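# Advance the light king pawn two squares, then release

## Task

Move the light-coloured king pawn forward by exactly two squares and release it, while every other piece stays on its own square.

## Robot and tools

Robot: two arms on a table. left_arm carries a five-finger left hand and sits on the +y side; right_arm carries a right hand on the -y side. Calibrated bases: left_arm at (-0.043, +0.265, 0) m, quat_wxyz (+1.000, 0, 0, -0.027); right_arm at (+0.014, -0.345, 0) m, quat_wxyz (+1.000, 0, 0, -0.008). A camera stand is fixed behind the arms. Loose objects may get brief outside nudges.

Frame: the scene frame has its origin at table-top height, halfway between the nominal bases, +z up, +x outward over the table, +y toward left_arm. Image sides do not match arm names. Reported positions (metres) and end_effector_quat_wxyz are in this frame and can be a few cm off, more at long reach.

Hand point: a spot fixed to the palm, 0.05 m in front of it and 0.15 m from the wrist face along the fingers. Its +z runs along straight fingers, +y out of the palm. For the right hand +x points across the palm away from the thumb; for the left hand +x points toward the thumb. Straight fingertips end 0.06 to 0.07 m past the point along +z, with their centre lines 0.06 m behind it along -y. A wrist bracket on the little-finger side reaches 0.10 m across the palm and can strike things.

A row is 28 numbers, each in [-1, 1], always for both arms: left_arm dx, dy, dz, rx, ry, rz, then left hand thumb_turn, thumb_bend, index, middle, ring, little, force_limit, speed; then the same 14 for right_arm. The six pose numbers are an offset, not a pose: measured along scene axes from that arm's Hand target as it was when the action (or move) began, with rotation about the Hand target position. Scale: 1.0 = 0.6 m or 180 degrees; rx, ry, rz form one rotation vector. Repeating an offset moves the arm further. Six zeros re-request the current Hand target. The hand numbers are absolute motor targets: -1 open/straight, +1 closed (thumb_turn +1 puts the thumb in front of the palm). force_limit maps -1..+1 to about 0..10 N at the fingertip (0..15 N for the two thumb motors). speed goes from nearly 0 at -1 to full at +0.48 and above; full travel takes 0.49 s. Nothing means 'unchanged': to keep a hand as is, resend its last executed eight numbers; if none were sent yet this scene, send hand_measured plus hand_force_limit and hand_speed. For gentle closing use speed -0.94 or below.

Tools:
- execute_actions(actions, cameras): actions is a list of actions; each action is a list of up to 15 rows, one per 1/30 s step, the last row held if fewer. Every row of an action counts from the same start pose. An empty list returns camera images.
- move(target, speed, blend, blocking, cameras): target is one 28-number row or a list of up to 15 rows, all offsets from the same starting Hand targets. speed in m/s, 0.002 to 4.3, default 0.25 (turn rate up to twice that in rad/s), one value or one per target. blend in metres rounds corners in a list (0 = stop at each). blocking=false returns early while the move continues. Paths are straight, do not avoid obstacles, and last 0.5 to 10 s. Result adds a 'move:' line: done, off_target, moving, held or fault, plus limits=paced (pose clipped) or limits=held (steps withheld). done means within 10 mm and 2 degrees; neither done nor off_target says anything about contact.
- wait(seconds 0 to 10, cameras): robot holds its last command.
- stop(cameras): brakes a running move.
- zoom_image(camera, region [x0, y0, x1, y1] in pixels, at most 504 by 504): closer look at a camera's latest image.
- show_instructions(): shows reference pages.
- finished_scene(scene): ends the current scene, given its number; irreversible.

Cameras: cam_high and cam_low (896x504), cam_left_wrist and cam_right_wrist (616x616 fisheye).

Results: end_effector_position and quat, Hand target (last commanded pose after clipping; next offsets count from it), joint positions, velocities (may say 'within noise'), torques (include arm weight; joints 3 and 4 wrap at ±28 N m), motor temperatures, and per hand hand_measured, hand_stopped_by (moving, target, force, stalled, fault), hand_load_n (positive when something pushes a finger open; a lost grip shows as load near 0), hand_force_limit, hand_speed.

Behaviour: the controller limits commanded orientation to 40 degrees from measured each step. Hands often rest 1 to 3 cm (sometimes 5 cm) short of the command, usually low; this is not contact. Resend the missing distance. Small turns can shift the hand point a lot. A blocked arm keeps pressing; to release, command a target back past the hand point. Avoid paths near an arm's own base.

Avoid: knocking or displacing other pieces, letting anything leave the table, fast or hard contact with the board or table, releasing a piece while it moves, arms touching each other or one hand gripping the other, excessive finger force, and overheating (MOTOR HOT at 85 °C; at 100 °C the arm drops for a while). Leave the pawn still and untouched before ending.

Each tool is called after ">>>" in YAML: its name, and indented under it one key for each argument.

Reference images:

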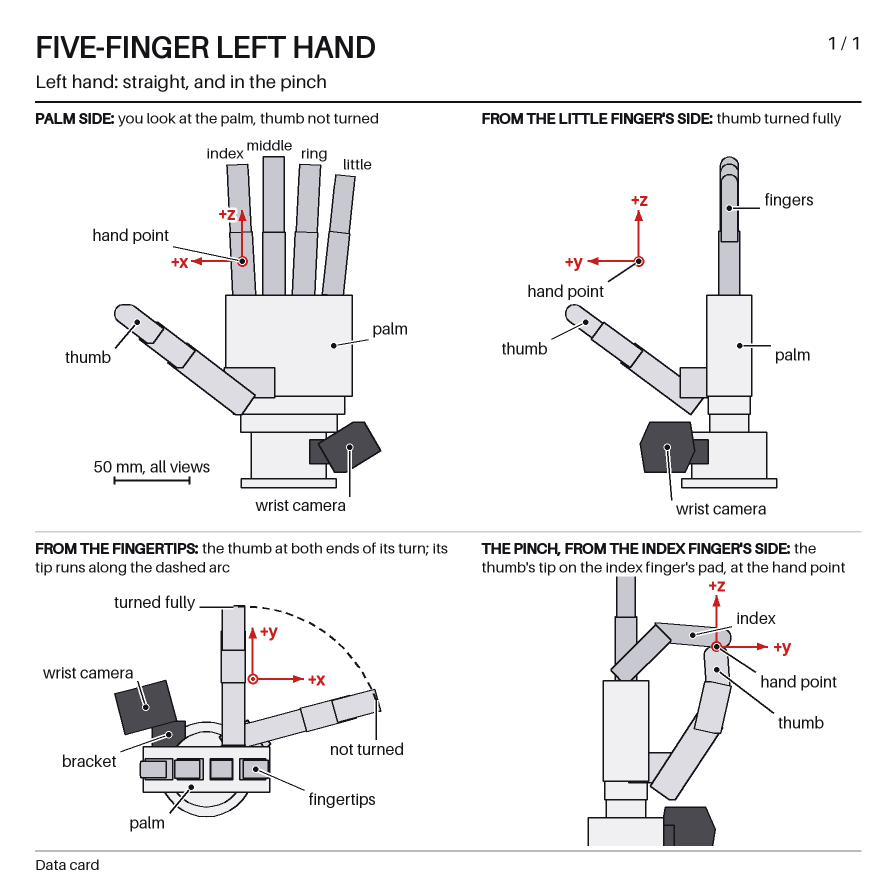

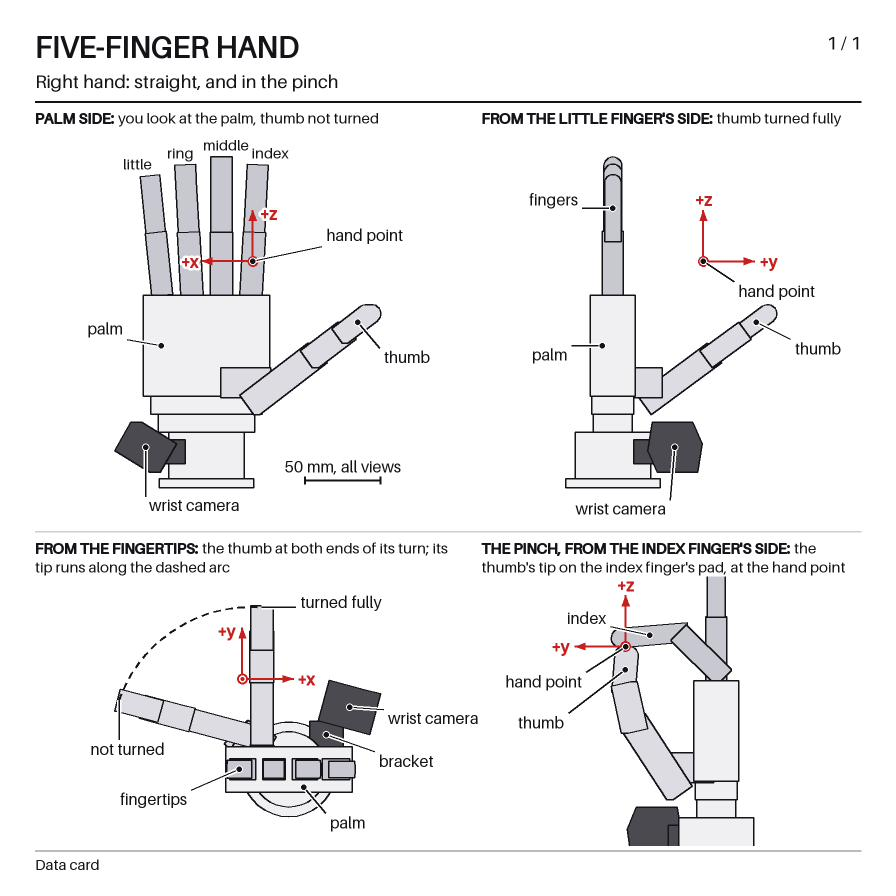

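## Session

>>> execute_actions:
  actions: []

Scene clock: 0.00 s.
left_arm: end_effector_position=(+0.3445, +0.1570, +0.1977) hand_measured=(-1.000, -1.000, -1.000, -1.000, -1.000, -1.000) hand_load_n=(+0.0, +0.0, +0.0, +0.0, +0.0, +0.0) hand_stopped_by=(target, target, target, target, target, target) hand_force_limit=0.00 hand_speed=-0.80 end_effector_quat_wxyz=(-0.024, +0.052, +0.940, -0.337) | right_arm: end_effector_position=(+0.4336, -0.2150, +0.2455) hand_measured=(-1.000, -1.000, -1.000, -1.000, -1.000, -1.000) hand_load_n=(+0.0, +0.0, +0.0, +0.5, +0.0, +0.0) hand_stopped_by=(target, target, target, target, target, target) hand_force_limit=0.00 hand_speed=-0.80 end_effector_quat_wxyz=(-0.199, +0.840, -0.475, +0.170)
Joint positions: left_arm=[-0.027 1.481 1.338 -1.466 0.689 1.614] | right_arm=[0.264 1.284 1.276 -1.036 -0.052 -0.28]
Joint velocities: within noise
Joint torques (N m): no reading
Motor temperatures (°C): left_arm=[31 26 24 28 24 24] | right_arm=[29 31 28 27 25 27]
Heat: left arm: hottest waist 31 °C; right arm: hottest shoulder 31 °C.
Hand target: left_arm +0.3513, +0.1564, +0.2047; -0.014, +0.055, +0.940, -0.337 | right_arm +0.4416, -0.2130, +0.2605; -0.211, +0.836, -0.472, +0.182

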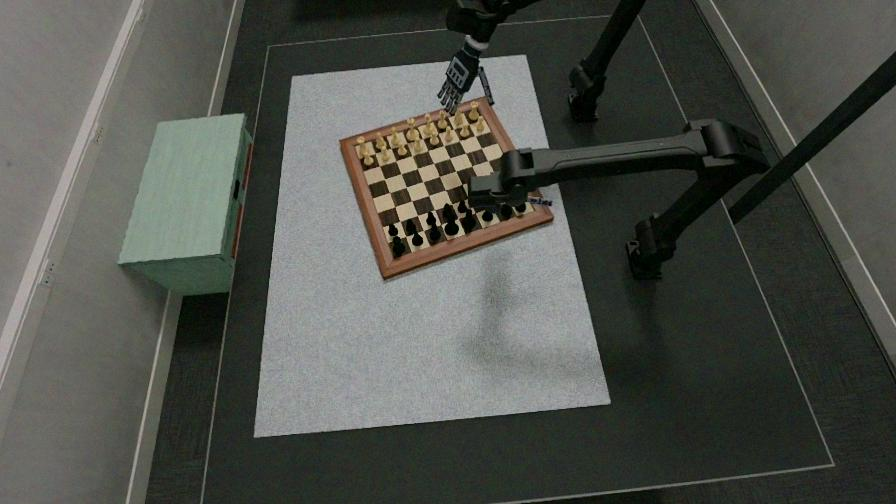

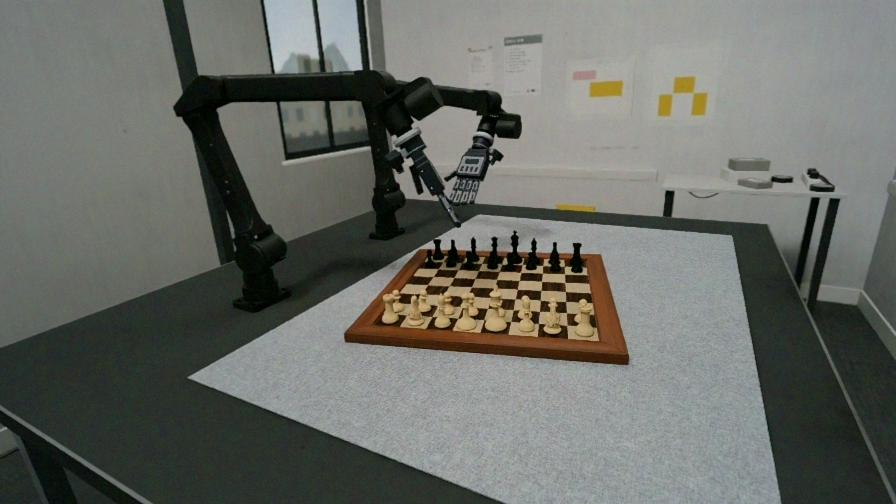

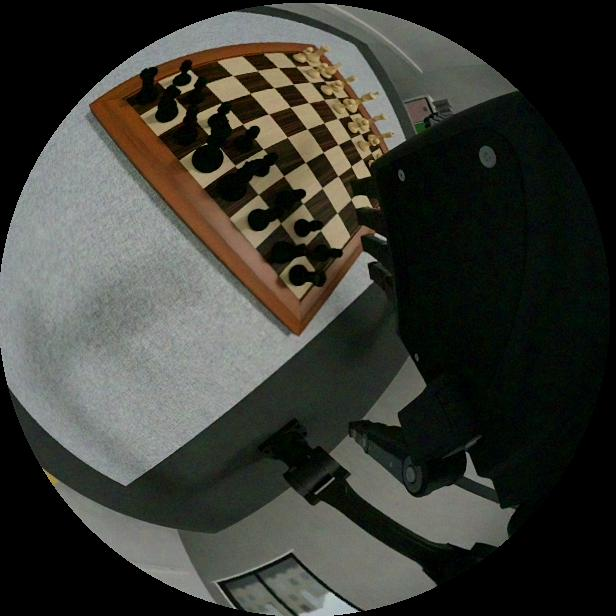

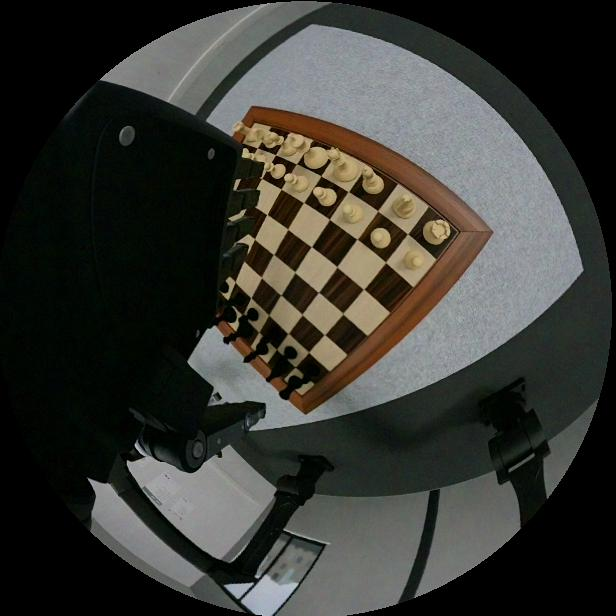

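>>> zoom_image:
  camera: "cam_high"
  region: [335, 120, 405, 190]

>>> zoom_image:
  camera: "cam_high"
  region: [360, 215, 430, 285]

>>> zoom_image:
  camera: "cam_high"
  region: [440, 80, 510, 150]

>>> zoom_image:
  camera: "cam_high"
  region: [490, 170, 560, 240]

>>> zoom_image:
  camera: "cam_high"
  region: [395, 100, 465, 170]

>>> zoom_image:
  camera: "cam_low"
  region: [340, 230, 640, 370]

Scaled by 7.200 from the camera's 896x504 image, which has a finer 1280x720 frame.

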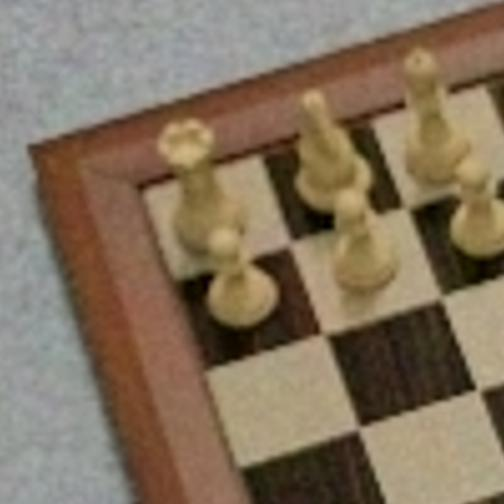

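Scaled by 7.200 from the camera's 896x504 image, which has a finer 1280x720 frame.

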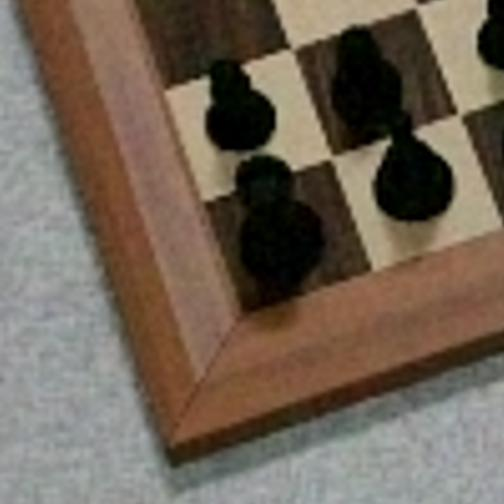

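Scaled by 7.200 from the camera's 896x504 image, which has a finer 1280x720 frame.

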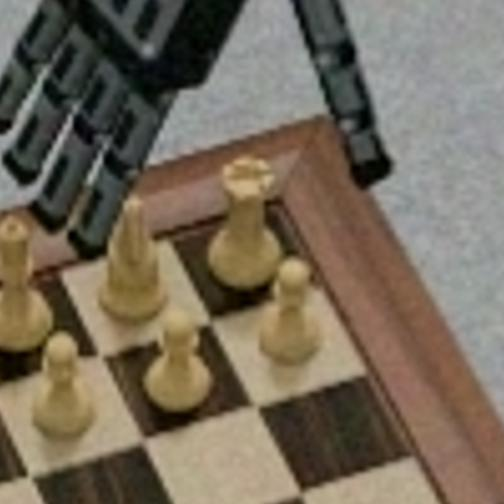

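Scaled by 7.200 from the camera's 896x504 image, which has a finer 1280x720 frame.

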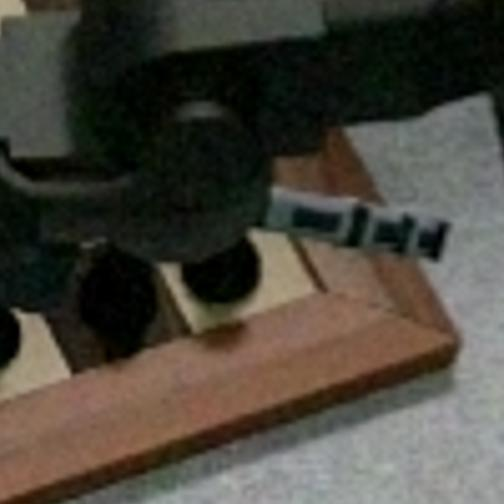

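Scaled by 7.200 from the camera's 896x504 image, which has a finer 1280x720 frame.

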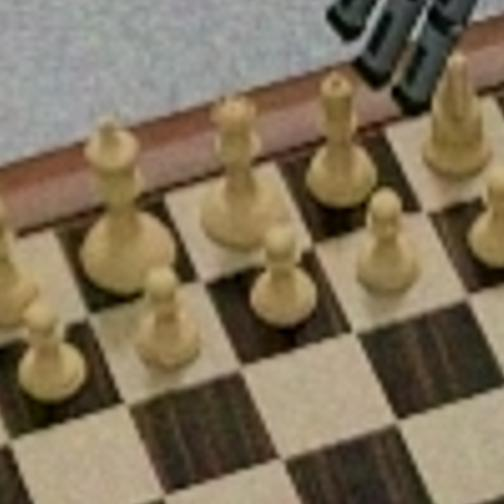

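Scaled by 1.680 from the camera's 896x504 image, which has a finer 1280x720 frame.

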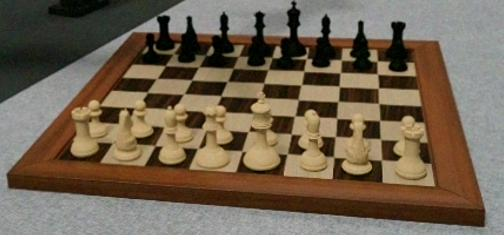

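>>> move:
  target:
    - [0,0,0,0,0,0,-1,-1,-1,-1,-1,-1,0,-0.8,0.0973,-0.0283,0.05,0.0764,0.0852,-0.5739,-1,-1,-0.75,-0.75,1,1,0,0]
    - [0,0,0,0,0,0,-1,-1,-1,-1,-1,-1,0,-0.8,0.2957,-0.0067,-0.0675,0.0764,0.0852,-0.5739,-1,-1,-0.75,-0.75,1,1,0,0]
    - [0,0,0,0,0,0,-1,-1,-1,-1,-1,-1,0,-0.8,0.2957,0.0267,-0.1642,0.0764,0.0852,-0.5739,-1,-1,-0.75,-0.75,1,1,0,0]
  speed: [0.4,0.2,0.1]
  blend: [0.02,0.01,0]
  cameras: ["cam_high","cam_low","cam_right_wrist"]

>>> zoom_image:
  camera: "cam_high"
  region: [385, 90, 455, 160]

>>> zoom_image:
  camera: "cam_low"
  region: [440, 240, 540, 340]

Scene clock: 6.67 s.
left_arm: end_effector_position=(+0.3445, +0.1570, +0.1977) hand_measured=(-1.000, -1.000, -1.000, -1.000, -1.000, -1.000) hand_load_n=(-0.5, +0.0, +0.0, +0.0, +0.0, +0.0) hand_stopped_by=(target, target, target, target, target, target) hand_force_limit=0.00 hand_speed=-0.80 end_effector_quat_wxyz=(-0.024, +0.052, +0.940, -0.337) | right_arm: end_effector_position=(+0.6150, -0.2041, +0.1667) hand_measured=(-1.000, -1.000, -0.750, -0.750, +1.000, +1.000) hand_load_n=(+0.0, +0.0, +0.0, +0.0, +0.0, +0.0) hand_stopped_by=(target, target, target, target, target, target) hand_force_limit=0.00 hand_speed=0.00 end_effector_quat_wxyz=(+0.016, -0.138, +0.982, -0.130)
Joint positions: left_arm=[-0.027 1.481 1.338 -1.466 0.689 1.614] | right_arm=[0.232 1.892 1.829 -1.495 0.263 1.505]
Joint torques (N m): left_arm=[0.44 -11.16 10.97 0.12 0.73 -0.1] | right_arm=[1.08 -16.15 9.51 0.76 0.21 0.12]
Heat: left arm: hottest waist 31 °C; right arm: hottest shoulder 31 °C.
Hand target: left_arm +0.3513, +0.1564, +0.2047; -0.014, +0.055, +0.940, -0.337 | right_arm +0.6190, -0.1970, +0.1620; +0.018, -0.138, +0.982, -0.129
Off the commanded pose: left_arm 0.010 m, 1 deg | right_arm 0.009 m, 0 deg.
move: done
Images, in order (width x height): cam_high 896x504, cam_low 896x504, cam_right_wrist 616x616.

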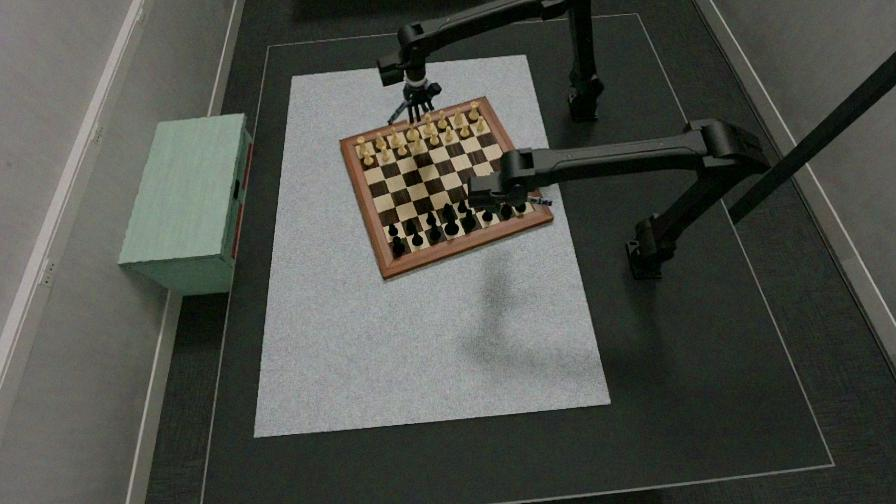

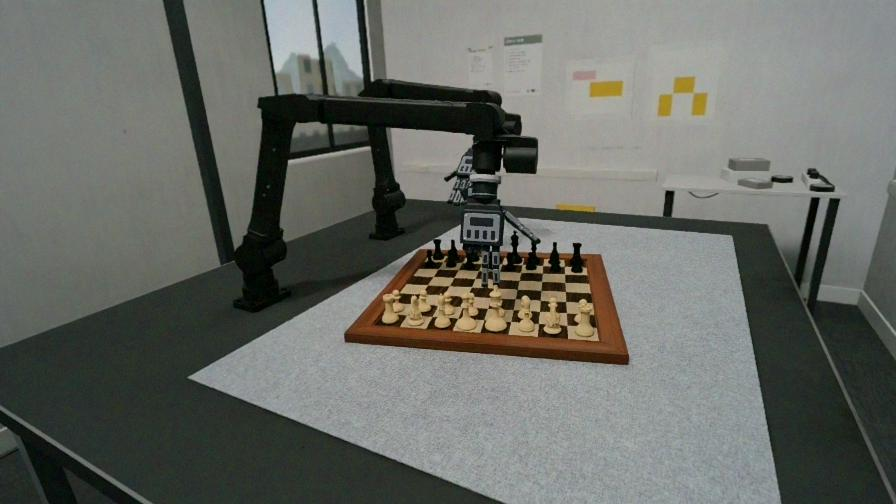

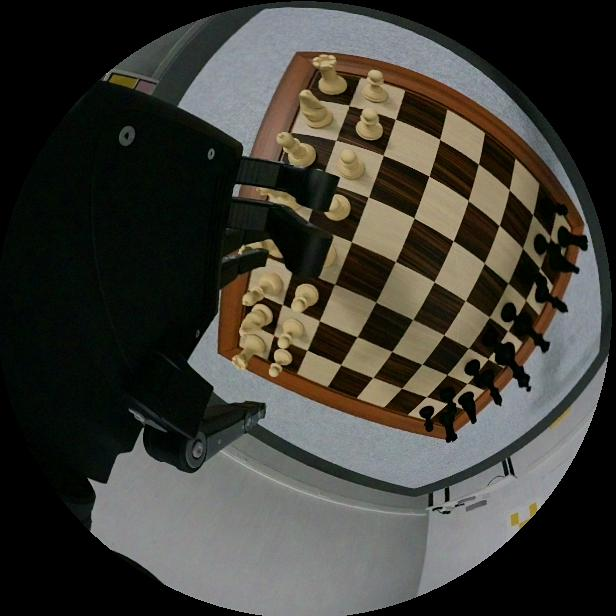

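Scaled by 7.200 from the camera's 896x504 image, which has a finer 1280x720 frame.

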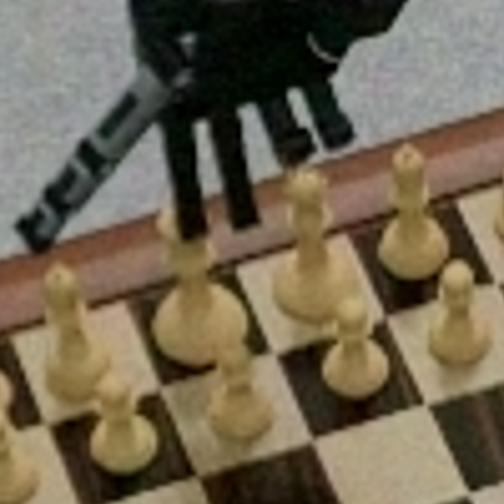

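Scaled by 5.040 from the camera's 896x504 image, which has a finer 1280x720 frame.

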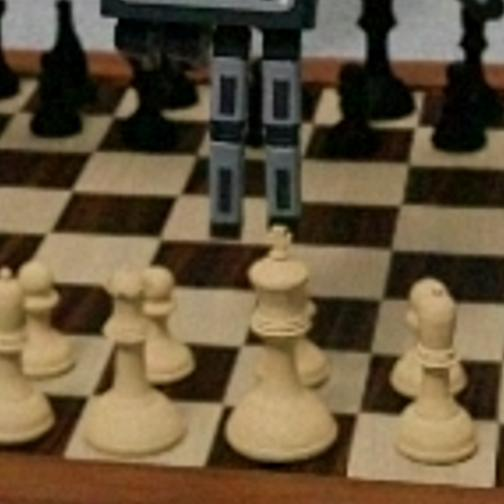

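>>> move:
  target: [0,0,0,0,0,0,-1,-1,-1,-1,-1,-1,0,-0.8,0.0033,0.0122,-0.083,0,0,0,-1,-1,-0.75,-0.75,1,1,0,0]
  speed: 0.07
  cameras: ["cam_high","cam_low","cam_right_wrist"]

>>> zoom_image:
  camera: "cam_high"
  region: [385, 100, 455, 170]

>>> zoom_image:
  camera: "cam_low"
  region: [450, 260, 530, 340]

Scene clock: 8.67 s.
left_arm: end_effector_position=(+0.3445, +0.1570, +0.1977) hand_measured=(-1.000, -1.000, -1.000, -1.000, -1.000, -1.000) hand_load_n=(+0.0, +0.0, +0.0, +0.0, +0.0, -0.5) hand_stopped_by=(target, target, target, target, target, target) hand_force_limit=0.00 hand_speed=-0.80 end_effector_quat_wxyz=(-0.024, +0.052, +0.940, -0.337) | right_arm: end_effector_position=(+0.6178, -0.1974, +0.1177) hand_measured=(-1.000, -1.000, -0.750, -0.750, +1.000, +1.000) hand_load_n=(+0.0, +0.0, +0.5, +0.0, +0.0, +0.0) hand_stopped_by=(target, target, target, target, target, target) hand_force_limit=0.00 hand_speed=0.00 end_effector_quat_wxyz=(+0.017, -0.137, +0.982, -0.130)
Joint positions: left_arm=[-0.027 1.481 1.338 -1.466 0.689 1.614] | right_arm=[0.241 1.92 1.741 -1.381 0.263 1.517]
Joint torques (N m): left_arm=[0.5 -11.05 11 0.12 0.73 -0.09] | right_arm=[1.26 -15.79 9.35 0.77 0.22 0.11]
Heat: left arm: hottest waist 31 °C; right arm: hottest shoulder 31 °C.
Hand target: left_arm +0.3513, +0.1564, +0.2047; -0.014, +0.055, +0.940, -0.337 | right_arm +0.6210, -0.1897, +0.1122; +0.018, -0.138, +0.982, -0.129
Off the commanded pose: left_arm 0.010 m, 1 deg | right_arm 0.010 m, 0 deg.
move: done
Images, in order (width x height): cam_high 896x504, cam_low 896x504, cam_right_wrist 616x616.

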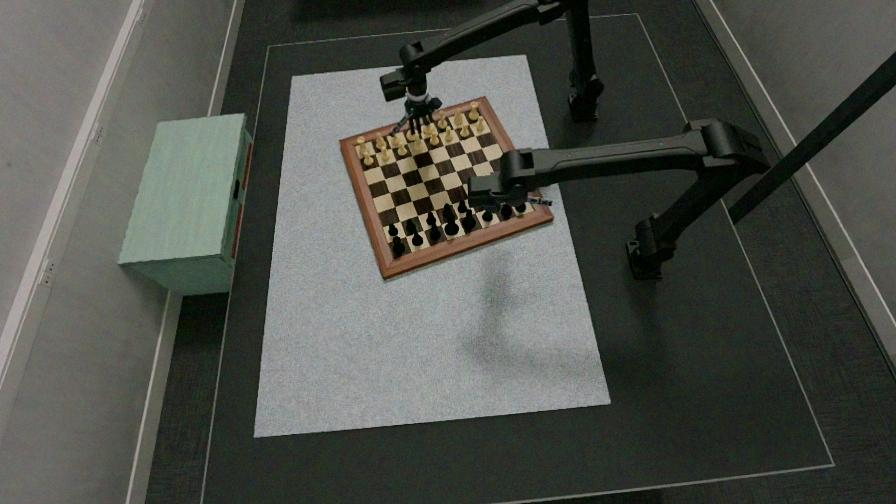

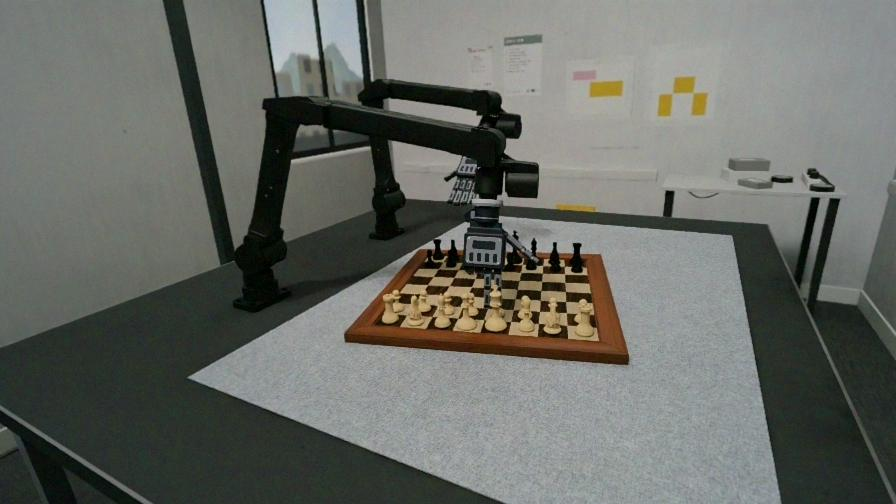

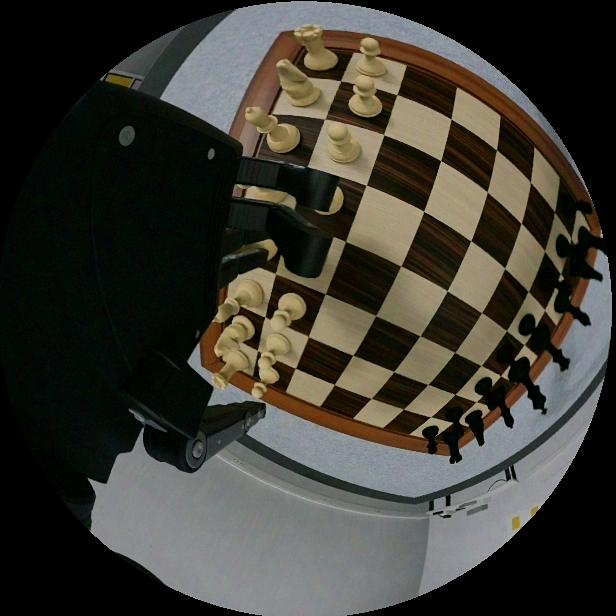

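Scaled by 7.200 from the camera's 896x504 image, which has a finer 1280x720 frame.

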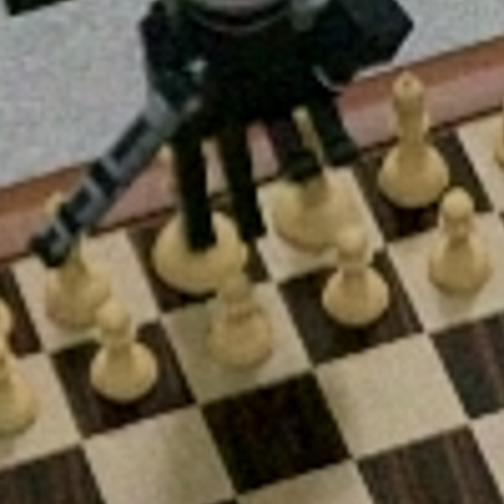

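Scaled by 6.300 from the camera's 896x504 image, which has a finer 1280x720 frame.

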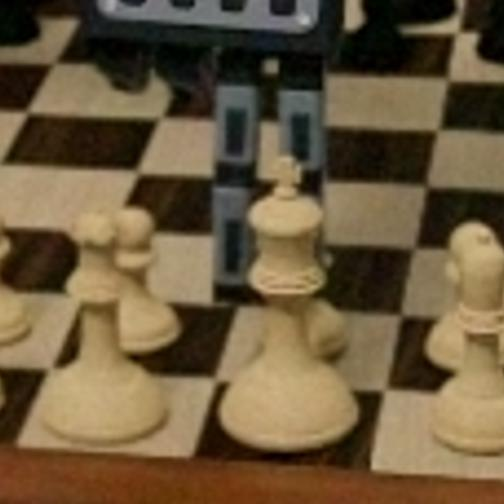

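>>> move:
  target: [0,0,0,0,0,0,-1,-1,-1,-1,-1,-1,0,-0.8,0.0033,0.0115,-0.034,0,0,0,-1,-1,-0.75,-0.75,1,1,0,0]
  speed: 0.06
  cameras: ["cam_high","cam_low","cam_right_wrist"]

>>> zoom_image:
  camera: "cam_high"
  region: [395, 110, 445, 160]

>>> zoom_image:
  camera: "cam_low"
  region: [450, 270, 520, 340]

Scene clock: 10.00 s.
left_arm: end_effector_position=(+0.3445, +0.1570, +0.1977) hand_measured=(-1.000, -1.000, -1.000, -1.000, -1.000, -1.000) hand_load_n=(+0.0, +0.0, +0.0, +0.0, -0.5, +0.0) hand_stopped_by=(target, target, target, target, target, target) hand_force_limit=0.00 hand_speed=-0.80 end_effector_quat_wxyz=(-0.024, +0.052, +0.940, -0.337) | right_arm: end_effector_position=(+0.6200, -0.1904, +0.0976) hand_measured=(-1.000, -1.000, -0.750, -0.750, +1.000, +1.000) hand_load_n=(+0.0, +0.0, +0.0, +0.0, +0.0, +0.0) hand_stopped_by=(target, target, target, target, target, target) hand_force_limit=0.00 hand_speed=0.00 end_effector_quat_wxyz=(+0.017, -0.137, +0.982, -0.130)
Joint positions: left_arm=[-0.027 1.481 1.338 -1.466 0.689 1.614] | right_arm=[0.252 1.942 1.72 -1.341 0.263 1.528]
Joint torques (N m): left_arm=[0.5 -10.99 11 0.1 0.73 -0.1] | right_arm=[1.26 -16.03 9.33 0.68 0.22 0.12]
Heat: left arm: hottest waist 31 °C; right arm: hottest shoulder 31 °C.
Hand target: left_arm +0.3513, +0.1564, +0.2047; -0.014, +0.055, +0.940, -0.337 | right_arm +0.6229, -0.1828, +0.0916; +0.018, -0.138, +0.982, -0.129
Off the commanded pose: left_arm 0.010 m, 1 deg | right_arm 0.010 m, 0 deg.
move: done
Images, in order (width x height): cam_high 896x504, cam_low 896x504, cam_right_wrist 616x616.

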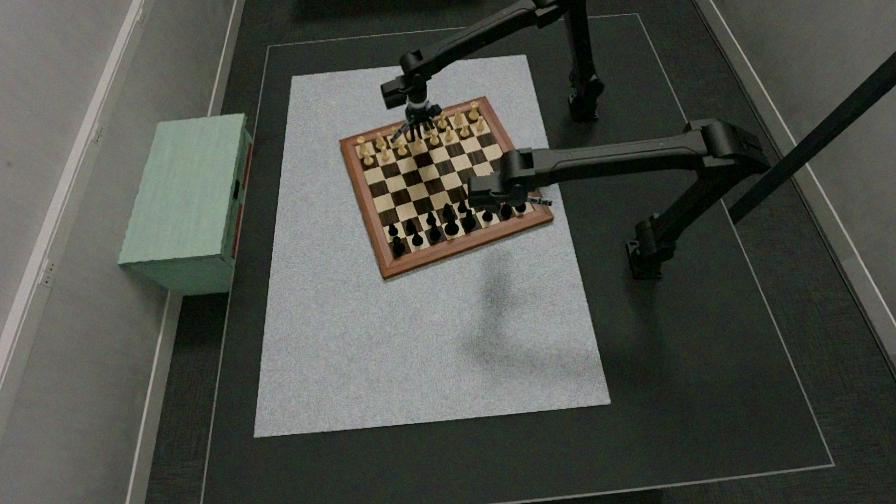

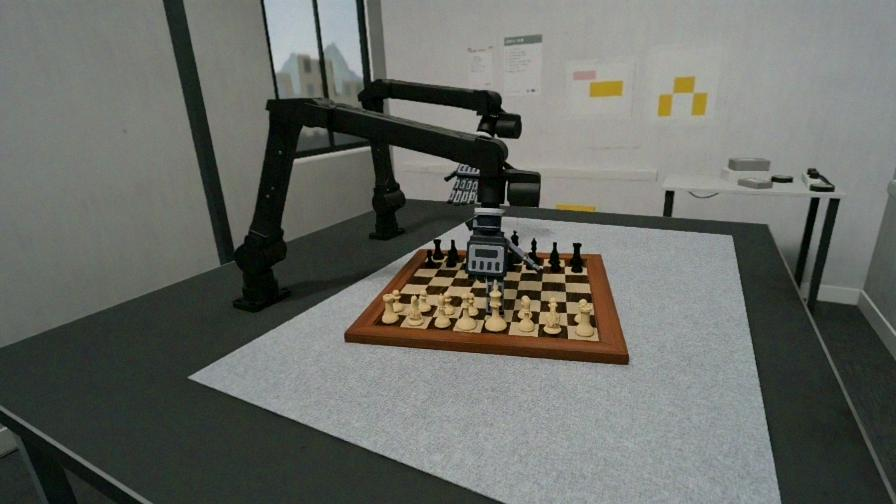

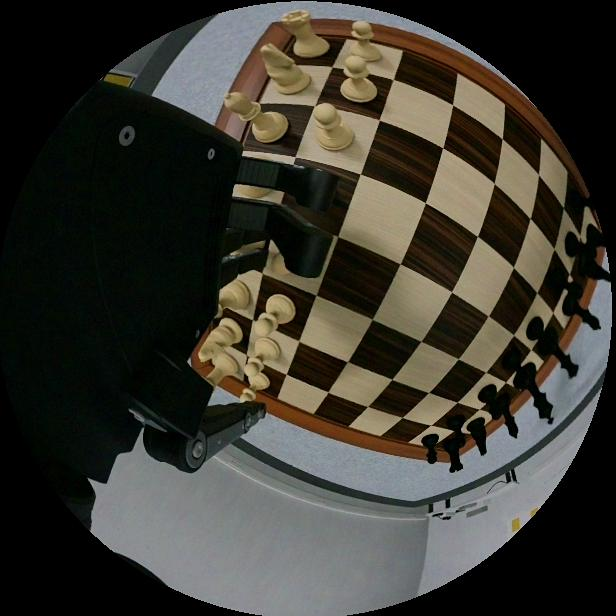

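Scaled by 10.080 from the camera's 896x504 image, which has a finer 1280x720 frame.

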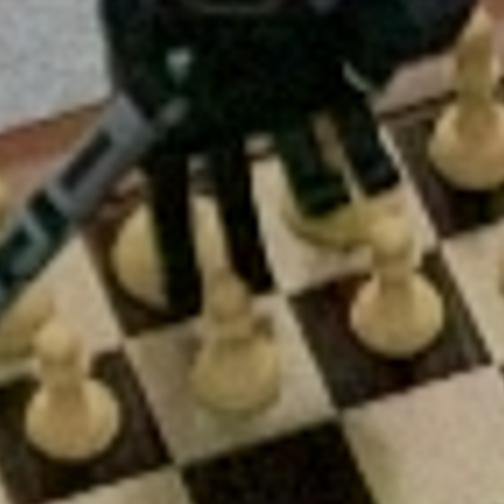

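Scaled by 7.200 from the camera's 896x504 image, which has a finer 1280x720 frame.

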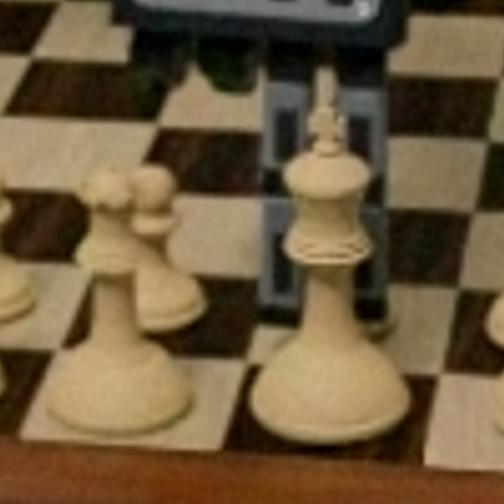

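>>> move:
  target:
    - [0,0,0,0,0,0,-1,-1,-1,-1,-1,-1,0,-0.8,0,0,0,0,0,0,-1,-1,-0.65,-0.65,1,1,0,-0.6]
    - [0,0,0,0,0,0,-1,-1,-1,-1,-1,-1,0,-0.8,-0.0138,0.048,0.0,0,0,0,-1,-1,-0.65,-0.65,1,1,0,-0.6]
  speed: 0.06

Scene clock: 12.60 s.
left_arm: end_effector_position=(+0.3445, +0.1570, +0.1977) hand_measured=(-1.000, -1.000, -1.000, -1.000, -1.000, -1.000) hand_load_n=(+0.0, +0.5, +0.0, +0.0, +0.0, +0.0) hand_stopped_by=(target, target, target, target, target, target) hand_force_limit=0.00 hand_speed=-0.80 end_effector_quat_wxyz=(-0.024, +0.052, +0.940, -0.337) | right_arm: end_effector_position=(+0.6143, -0.1588, +0.0981) hand_measured=(-1.000, -1.000, -0.650, -0.650, +1.000, +1.000) hand_load_n=(+0.0, +0.0, +0.0, +0.0, +0.5, +0.0) hand_stopped_by=(target, target, target, target, target, target) hand_force_limit=0.00 hand_speed=-0.60 end_effector_quat_wxyz=(+0.024, -0.138, +0.982, -0.129)
Joint positions: left_arm=[-0.027 1.481 1.338 -1.466 0.689 1.614] | right_arm=[0.306 1.942 1.72 -1.341 0.263 1.579]
Joint torques (N m): left_arm=[0.5 -11.11 11.03 0.09 0.73 -0.09] | right_arm=[0.97 -15.85 9.52 0.13 0.23 0.11]
Heat: left arm: hottest waist 31 °C; right arm: hottest shoulder 31 °C.
Hand target: left_arm +0.3513, +0.1564, +0.2047; -0.014, +0.055, +0.940, -0.337 | right_arm +0.6146, -0.1538, +0.0916; +0.018, -0.139, +0.982, -0.129
Off the commanded pose: left_arm 0.010 m, 1 deg | right_arm 0.008 m, 1 deg.
move: done

>>> move:
  target: [0,0,0,0,0,0,-1,-1,-1,-1,-1,-1,0,-0.8,-0.0207,0.072,-0.004,0,0,0,-1,-1,-0.65,-0.65,1,1,0,-0.6]
  speed: 0.06
  cameras: ["cam_high","cam_low"]

>>> zoom_image:
  camera: "cam_high"
  region: [395, 120, 455, 180]

>>> zoom_image:
  camera: "cam_low"
  region: [450, 260, 520, 330]

Scene clock: 14.20 s.
left_arm: end_effector_position=(+0.3445, +0.1570, +0.1977) hand_measured=(-1.000, -1.000, -1.000, -1.000, -1.000, -1.000) hand_load_n=(+0.0, +0.0, +0.0, +0.0, +0.0, +0.0) hand_stopped_by=(target, target, target, target, target, target) hand_force_limit=0.00 hand_speed=-0.80 end_effector_quat_wxyz=(-0.024, +0.052, +0.940, -0.337) | right_arm: end_effector_position=(+0.6007, -0.1197, +0.0964) hand_measured=(-1.000, -1.000, -0.650, -0.650, +1.000, +1.000) hand_load_n=(-0.5, +0.0, +0.0, +0.0, +0.0, +0.0) hand_stopped_by=(target, target, target, target, target, target) hand_force_limit=0.00 hand_speed=-0.60 end_effector_quat_wxyz=(+0.024, -0.135, +0.982, -0.129)
Joint positions: left_arm=[-0.027 1.481 1.338 -1.466 0.689 1.614] | right_arm=[0.375 1.945 1.72 -1.357 0.263 1.657]
Joint torques (N m): left_arm=[0.5 -11.11 11.02 0.1 0.73 -0.09] | right_arm=[1.32 -15.27 10.43 -0.03 0.19 0.12]
Heat: left arm: hottest waist 31 °C; right arm: hottest shoulder 32 °C.
Hand target: left_arm +0.3513, +0.1564, +0.2047; -0.014, +0.055, +0.940, -0.337 | right_arm +0.6022, -0.1108, +0.0893; +0.018, -0.138, +0.982, -0.129
Off the commanded pose: left_arm 0.010 m, 1 deg | right_arm 0.012 m, 1 deg.
move: off_target (right_arm)
Images, in order (width x height): cam_high 896x504, cam_low 896x504.

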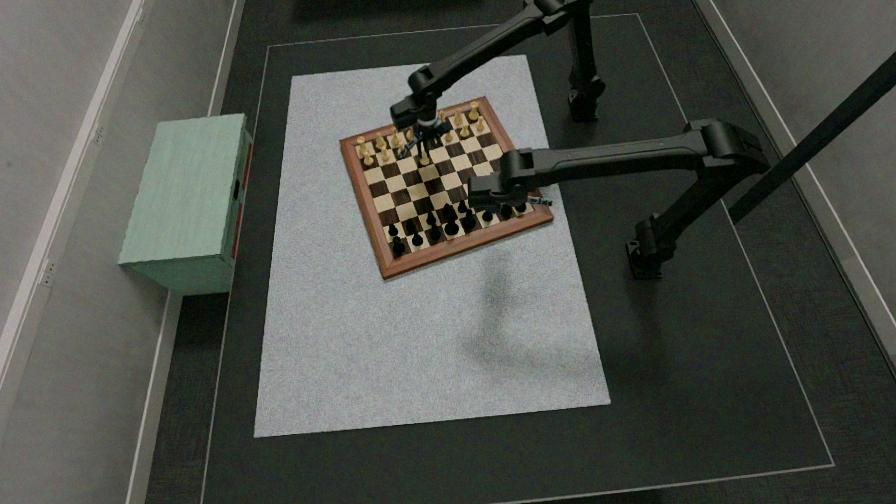

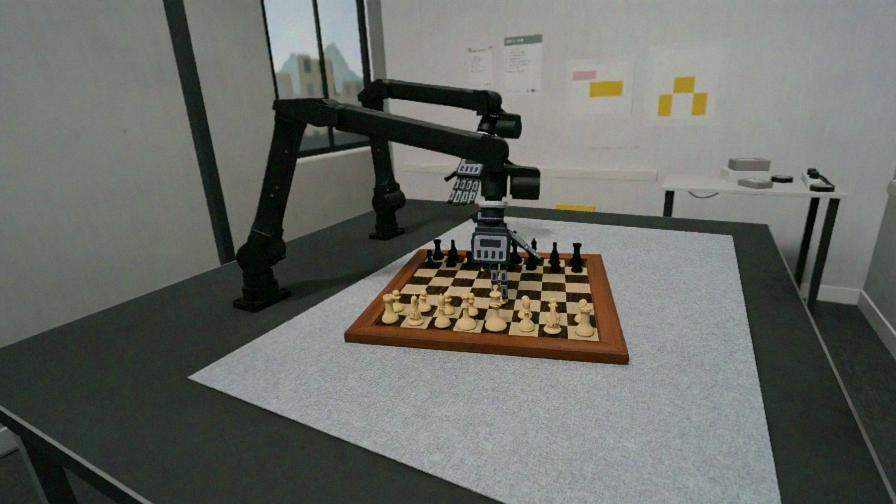

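Scaled by 8.400 from the camera's 896x504 image, which has a finer 1280x720 frame.

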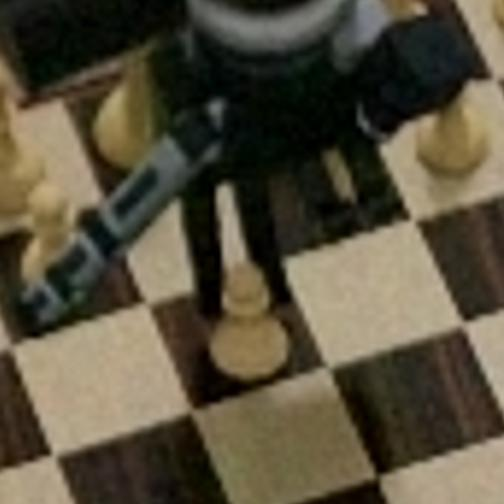

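Scaled by 7.200 from the camera's 896x504 image, which has a finer 1280x720 frame.

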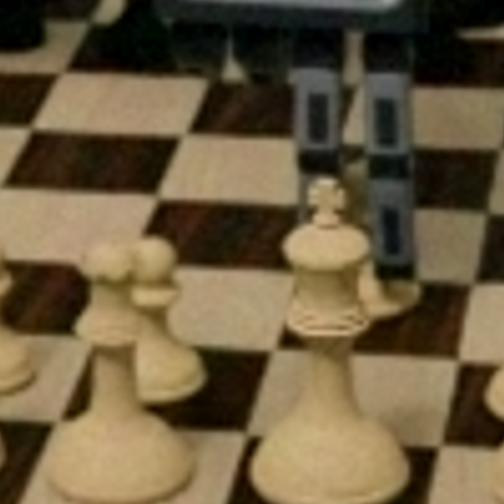

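>>> move:
  target: [0,0,0,0,0,0,-1,-1,-1,-1,-1,-1,0,-0.8,-0.019,0.0808,-0.001,0,0,0,-1,-1,-0.65,-0.65,1,1,0,-0.6]
  speed: 0.06
  cameras: ["cam_high","cam_low"]

>>> zoom_image:
  camera: "cam_high"
  region: [395, 130, 465, 200]

>>> zoom_image:
  camera: "cam_low"
  region: [450, 250, 530, 330]

Scene clock: 33.20 s.
left_arm: end_effector_position=(+0.3445, +0.1570, +0.1977) hand_measured=(-1.000, -1.000, -1.000, -1.000, -1.000, -1.000) hand_load_n=(+0.0, +0.0, +0.0, +0.0, +0.0, +0.0) hand_stopped_by=(target, target, target, target, target, target) hand_force_limit=0.00 hand_speed=-0.80 end_effector_quat_wxyz=(-0.024, +0.052, +0.940, -0.337) | right_arm: end_effector_position=(+0.5854, -0.0773, +0.0932) hand_measured=(-1.000, -1.000, -0.650, -0.650, +1.000, +1.000) hand_load_n=(+0.0, +0.0, +0.0, +0.0, +0.0, +0.0) hand_stopped_by=(target, target, target, target, target, target) hand_force_limit=0.00 hand_speed=-0.60 end_effector_quat_wxyz=(+0.019, -0.134, +0.982, -0.134)
Joint positions: left_arm=[-0.027 1.481 1.338 -1.466 0.689 1.614] | right_arm=[0.453 1.965 1.744 -1.394 0.267 1.743]
Joint torques (N m): left_arm=[0.44 -11.05 10.99 0.1 0.73 -0.1] | right_arm=[1.67 -14.8 11.93 -0.03 -0.07 0.07]
Heat: left arm: hottest waist 31 °C; right arm: hottest shoulder 32 °C.
Hand target: left_arm +0.3513, +0.1564, +0.2047; -0.014, +0.055, +0.940, -0.337 | right_arm +0.5909, -0.0624, +0.0887; +0.018, -0.138, +0.982, -0.129
Off the commanded pose: left_arm 0.010 m, 1 deg | right_arm 0.017 m, 1 deg.
move: off_target (right_arm)
Images, in order (width x height): cam_high 896x504, cam_low 896x504.

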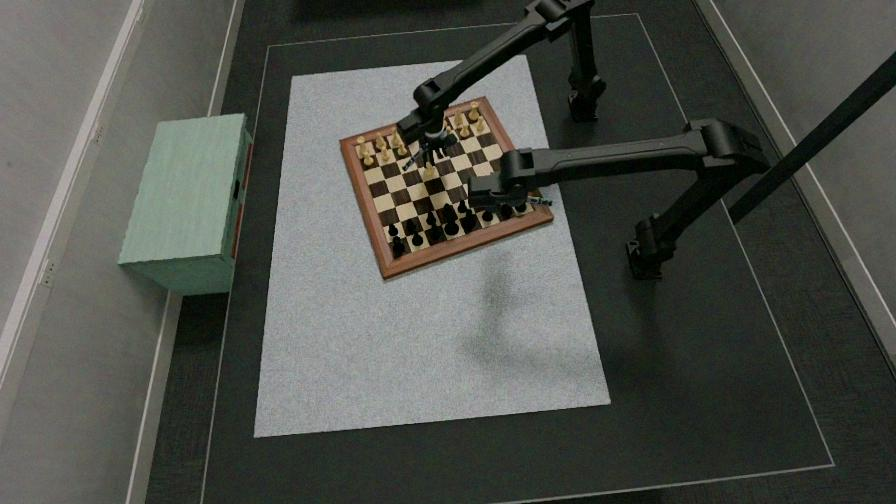

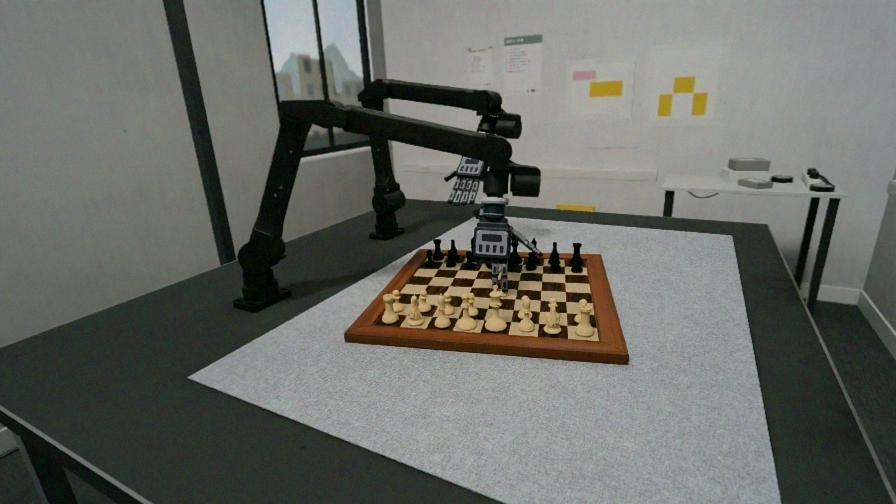

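Scaled by 7.200 from the camera's 896x504 image, which has a finer 1280x720 frame.

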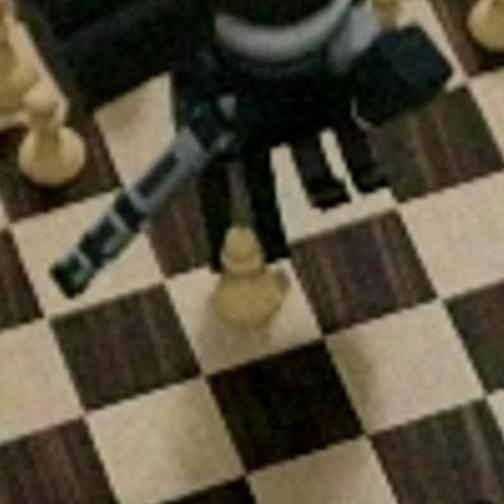

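Scaled by 6.300 from the camera's 896x504 image, which has a finer 1280x720 frame.

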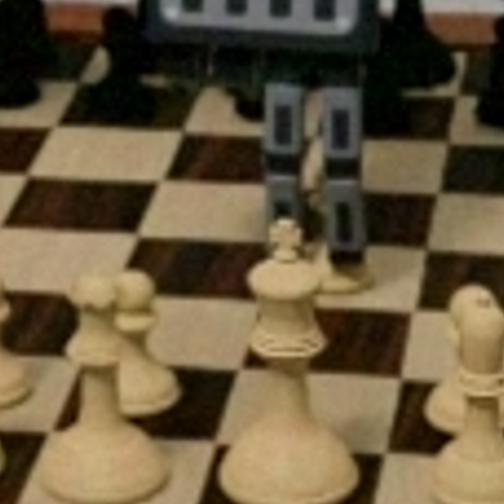

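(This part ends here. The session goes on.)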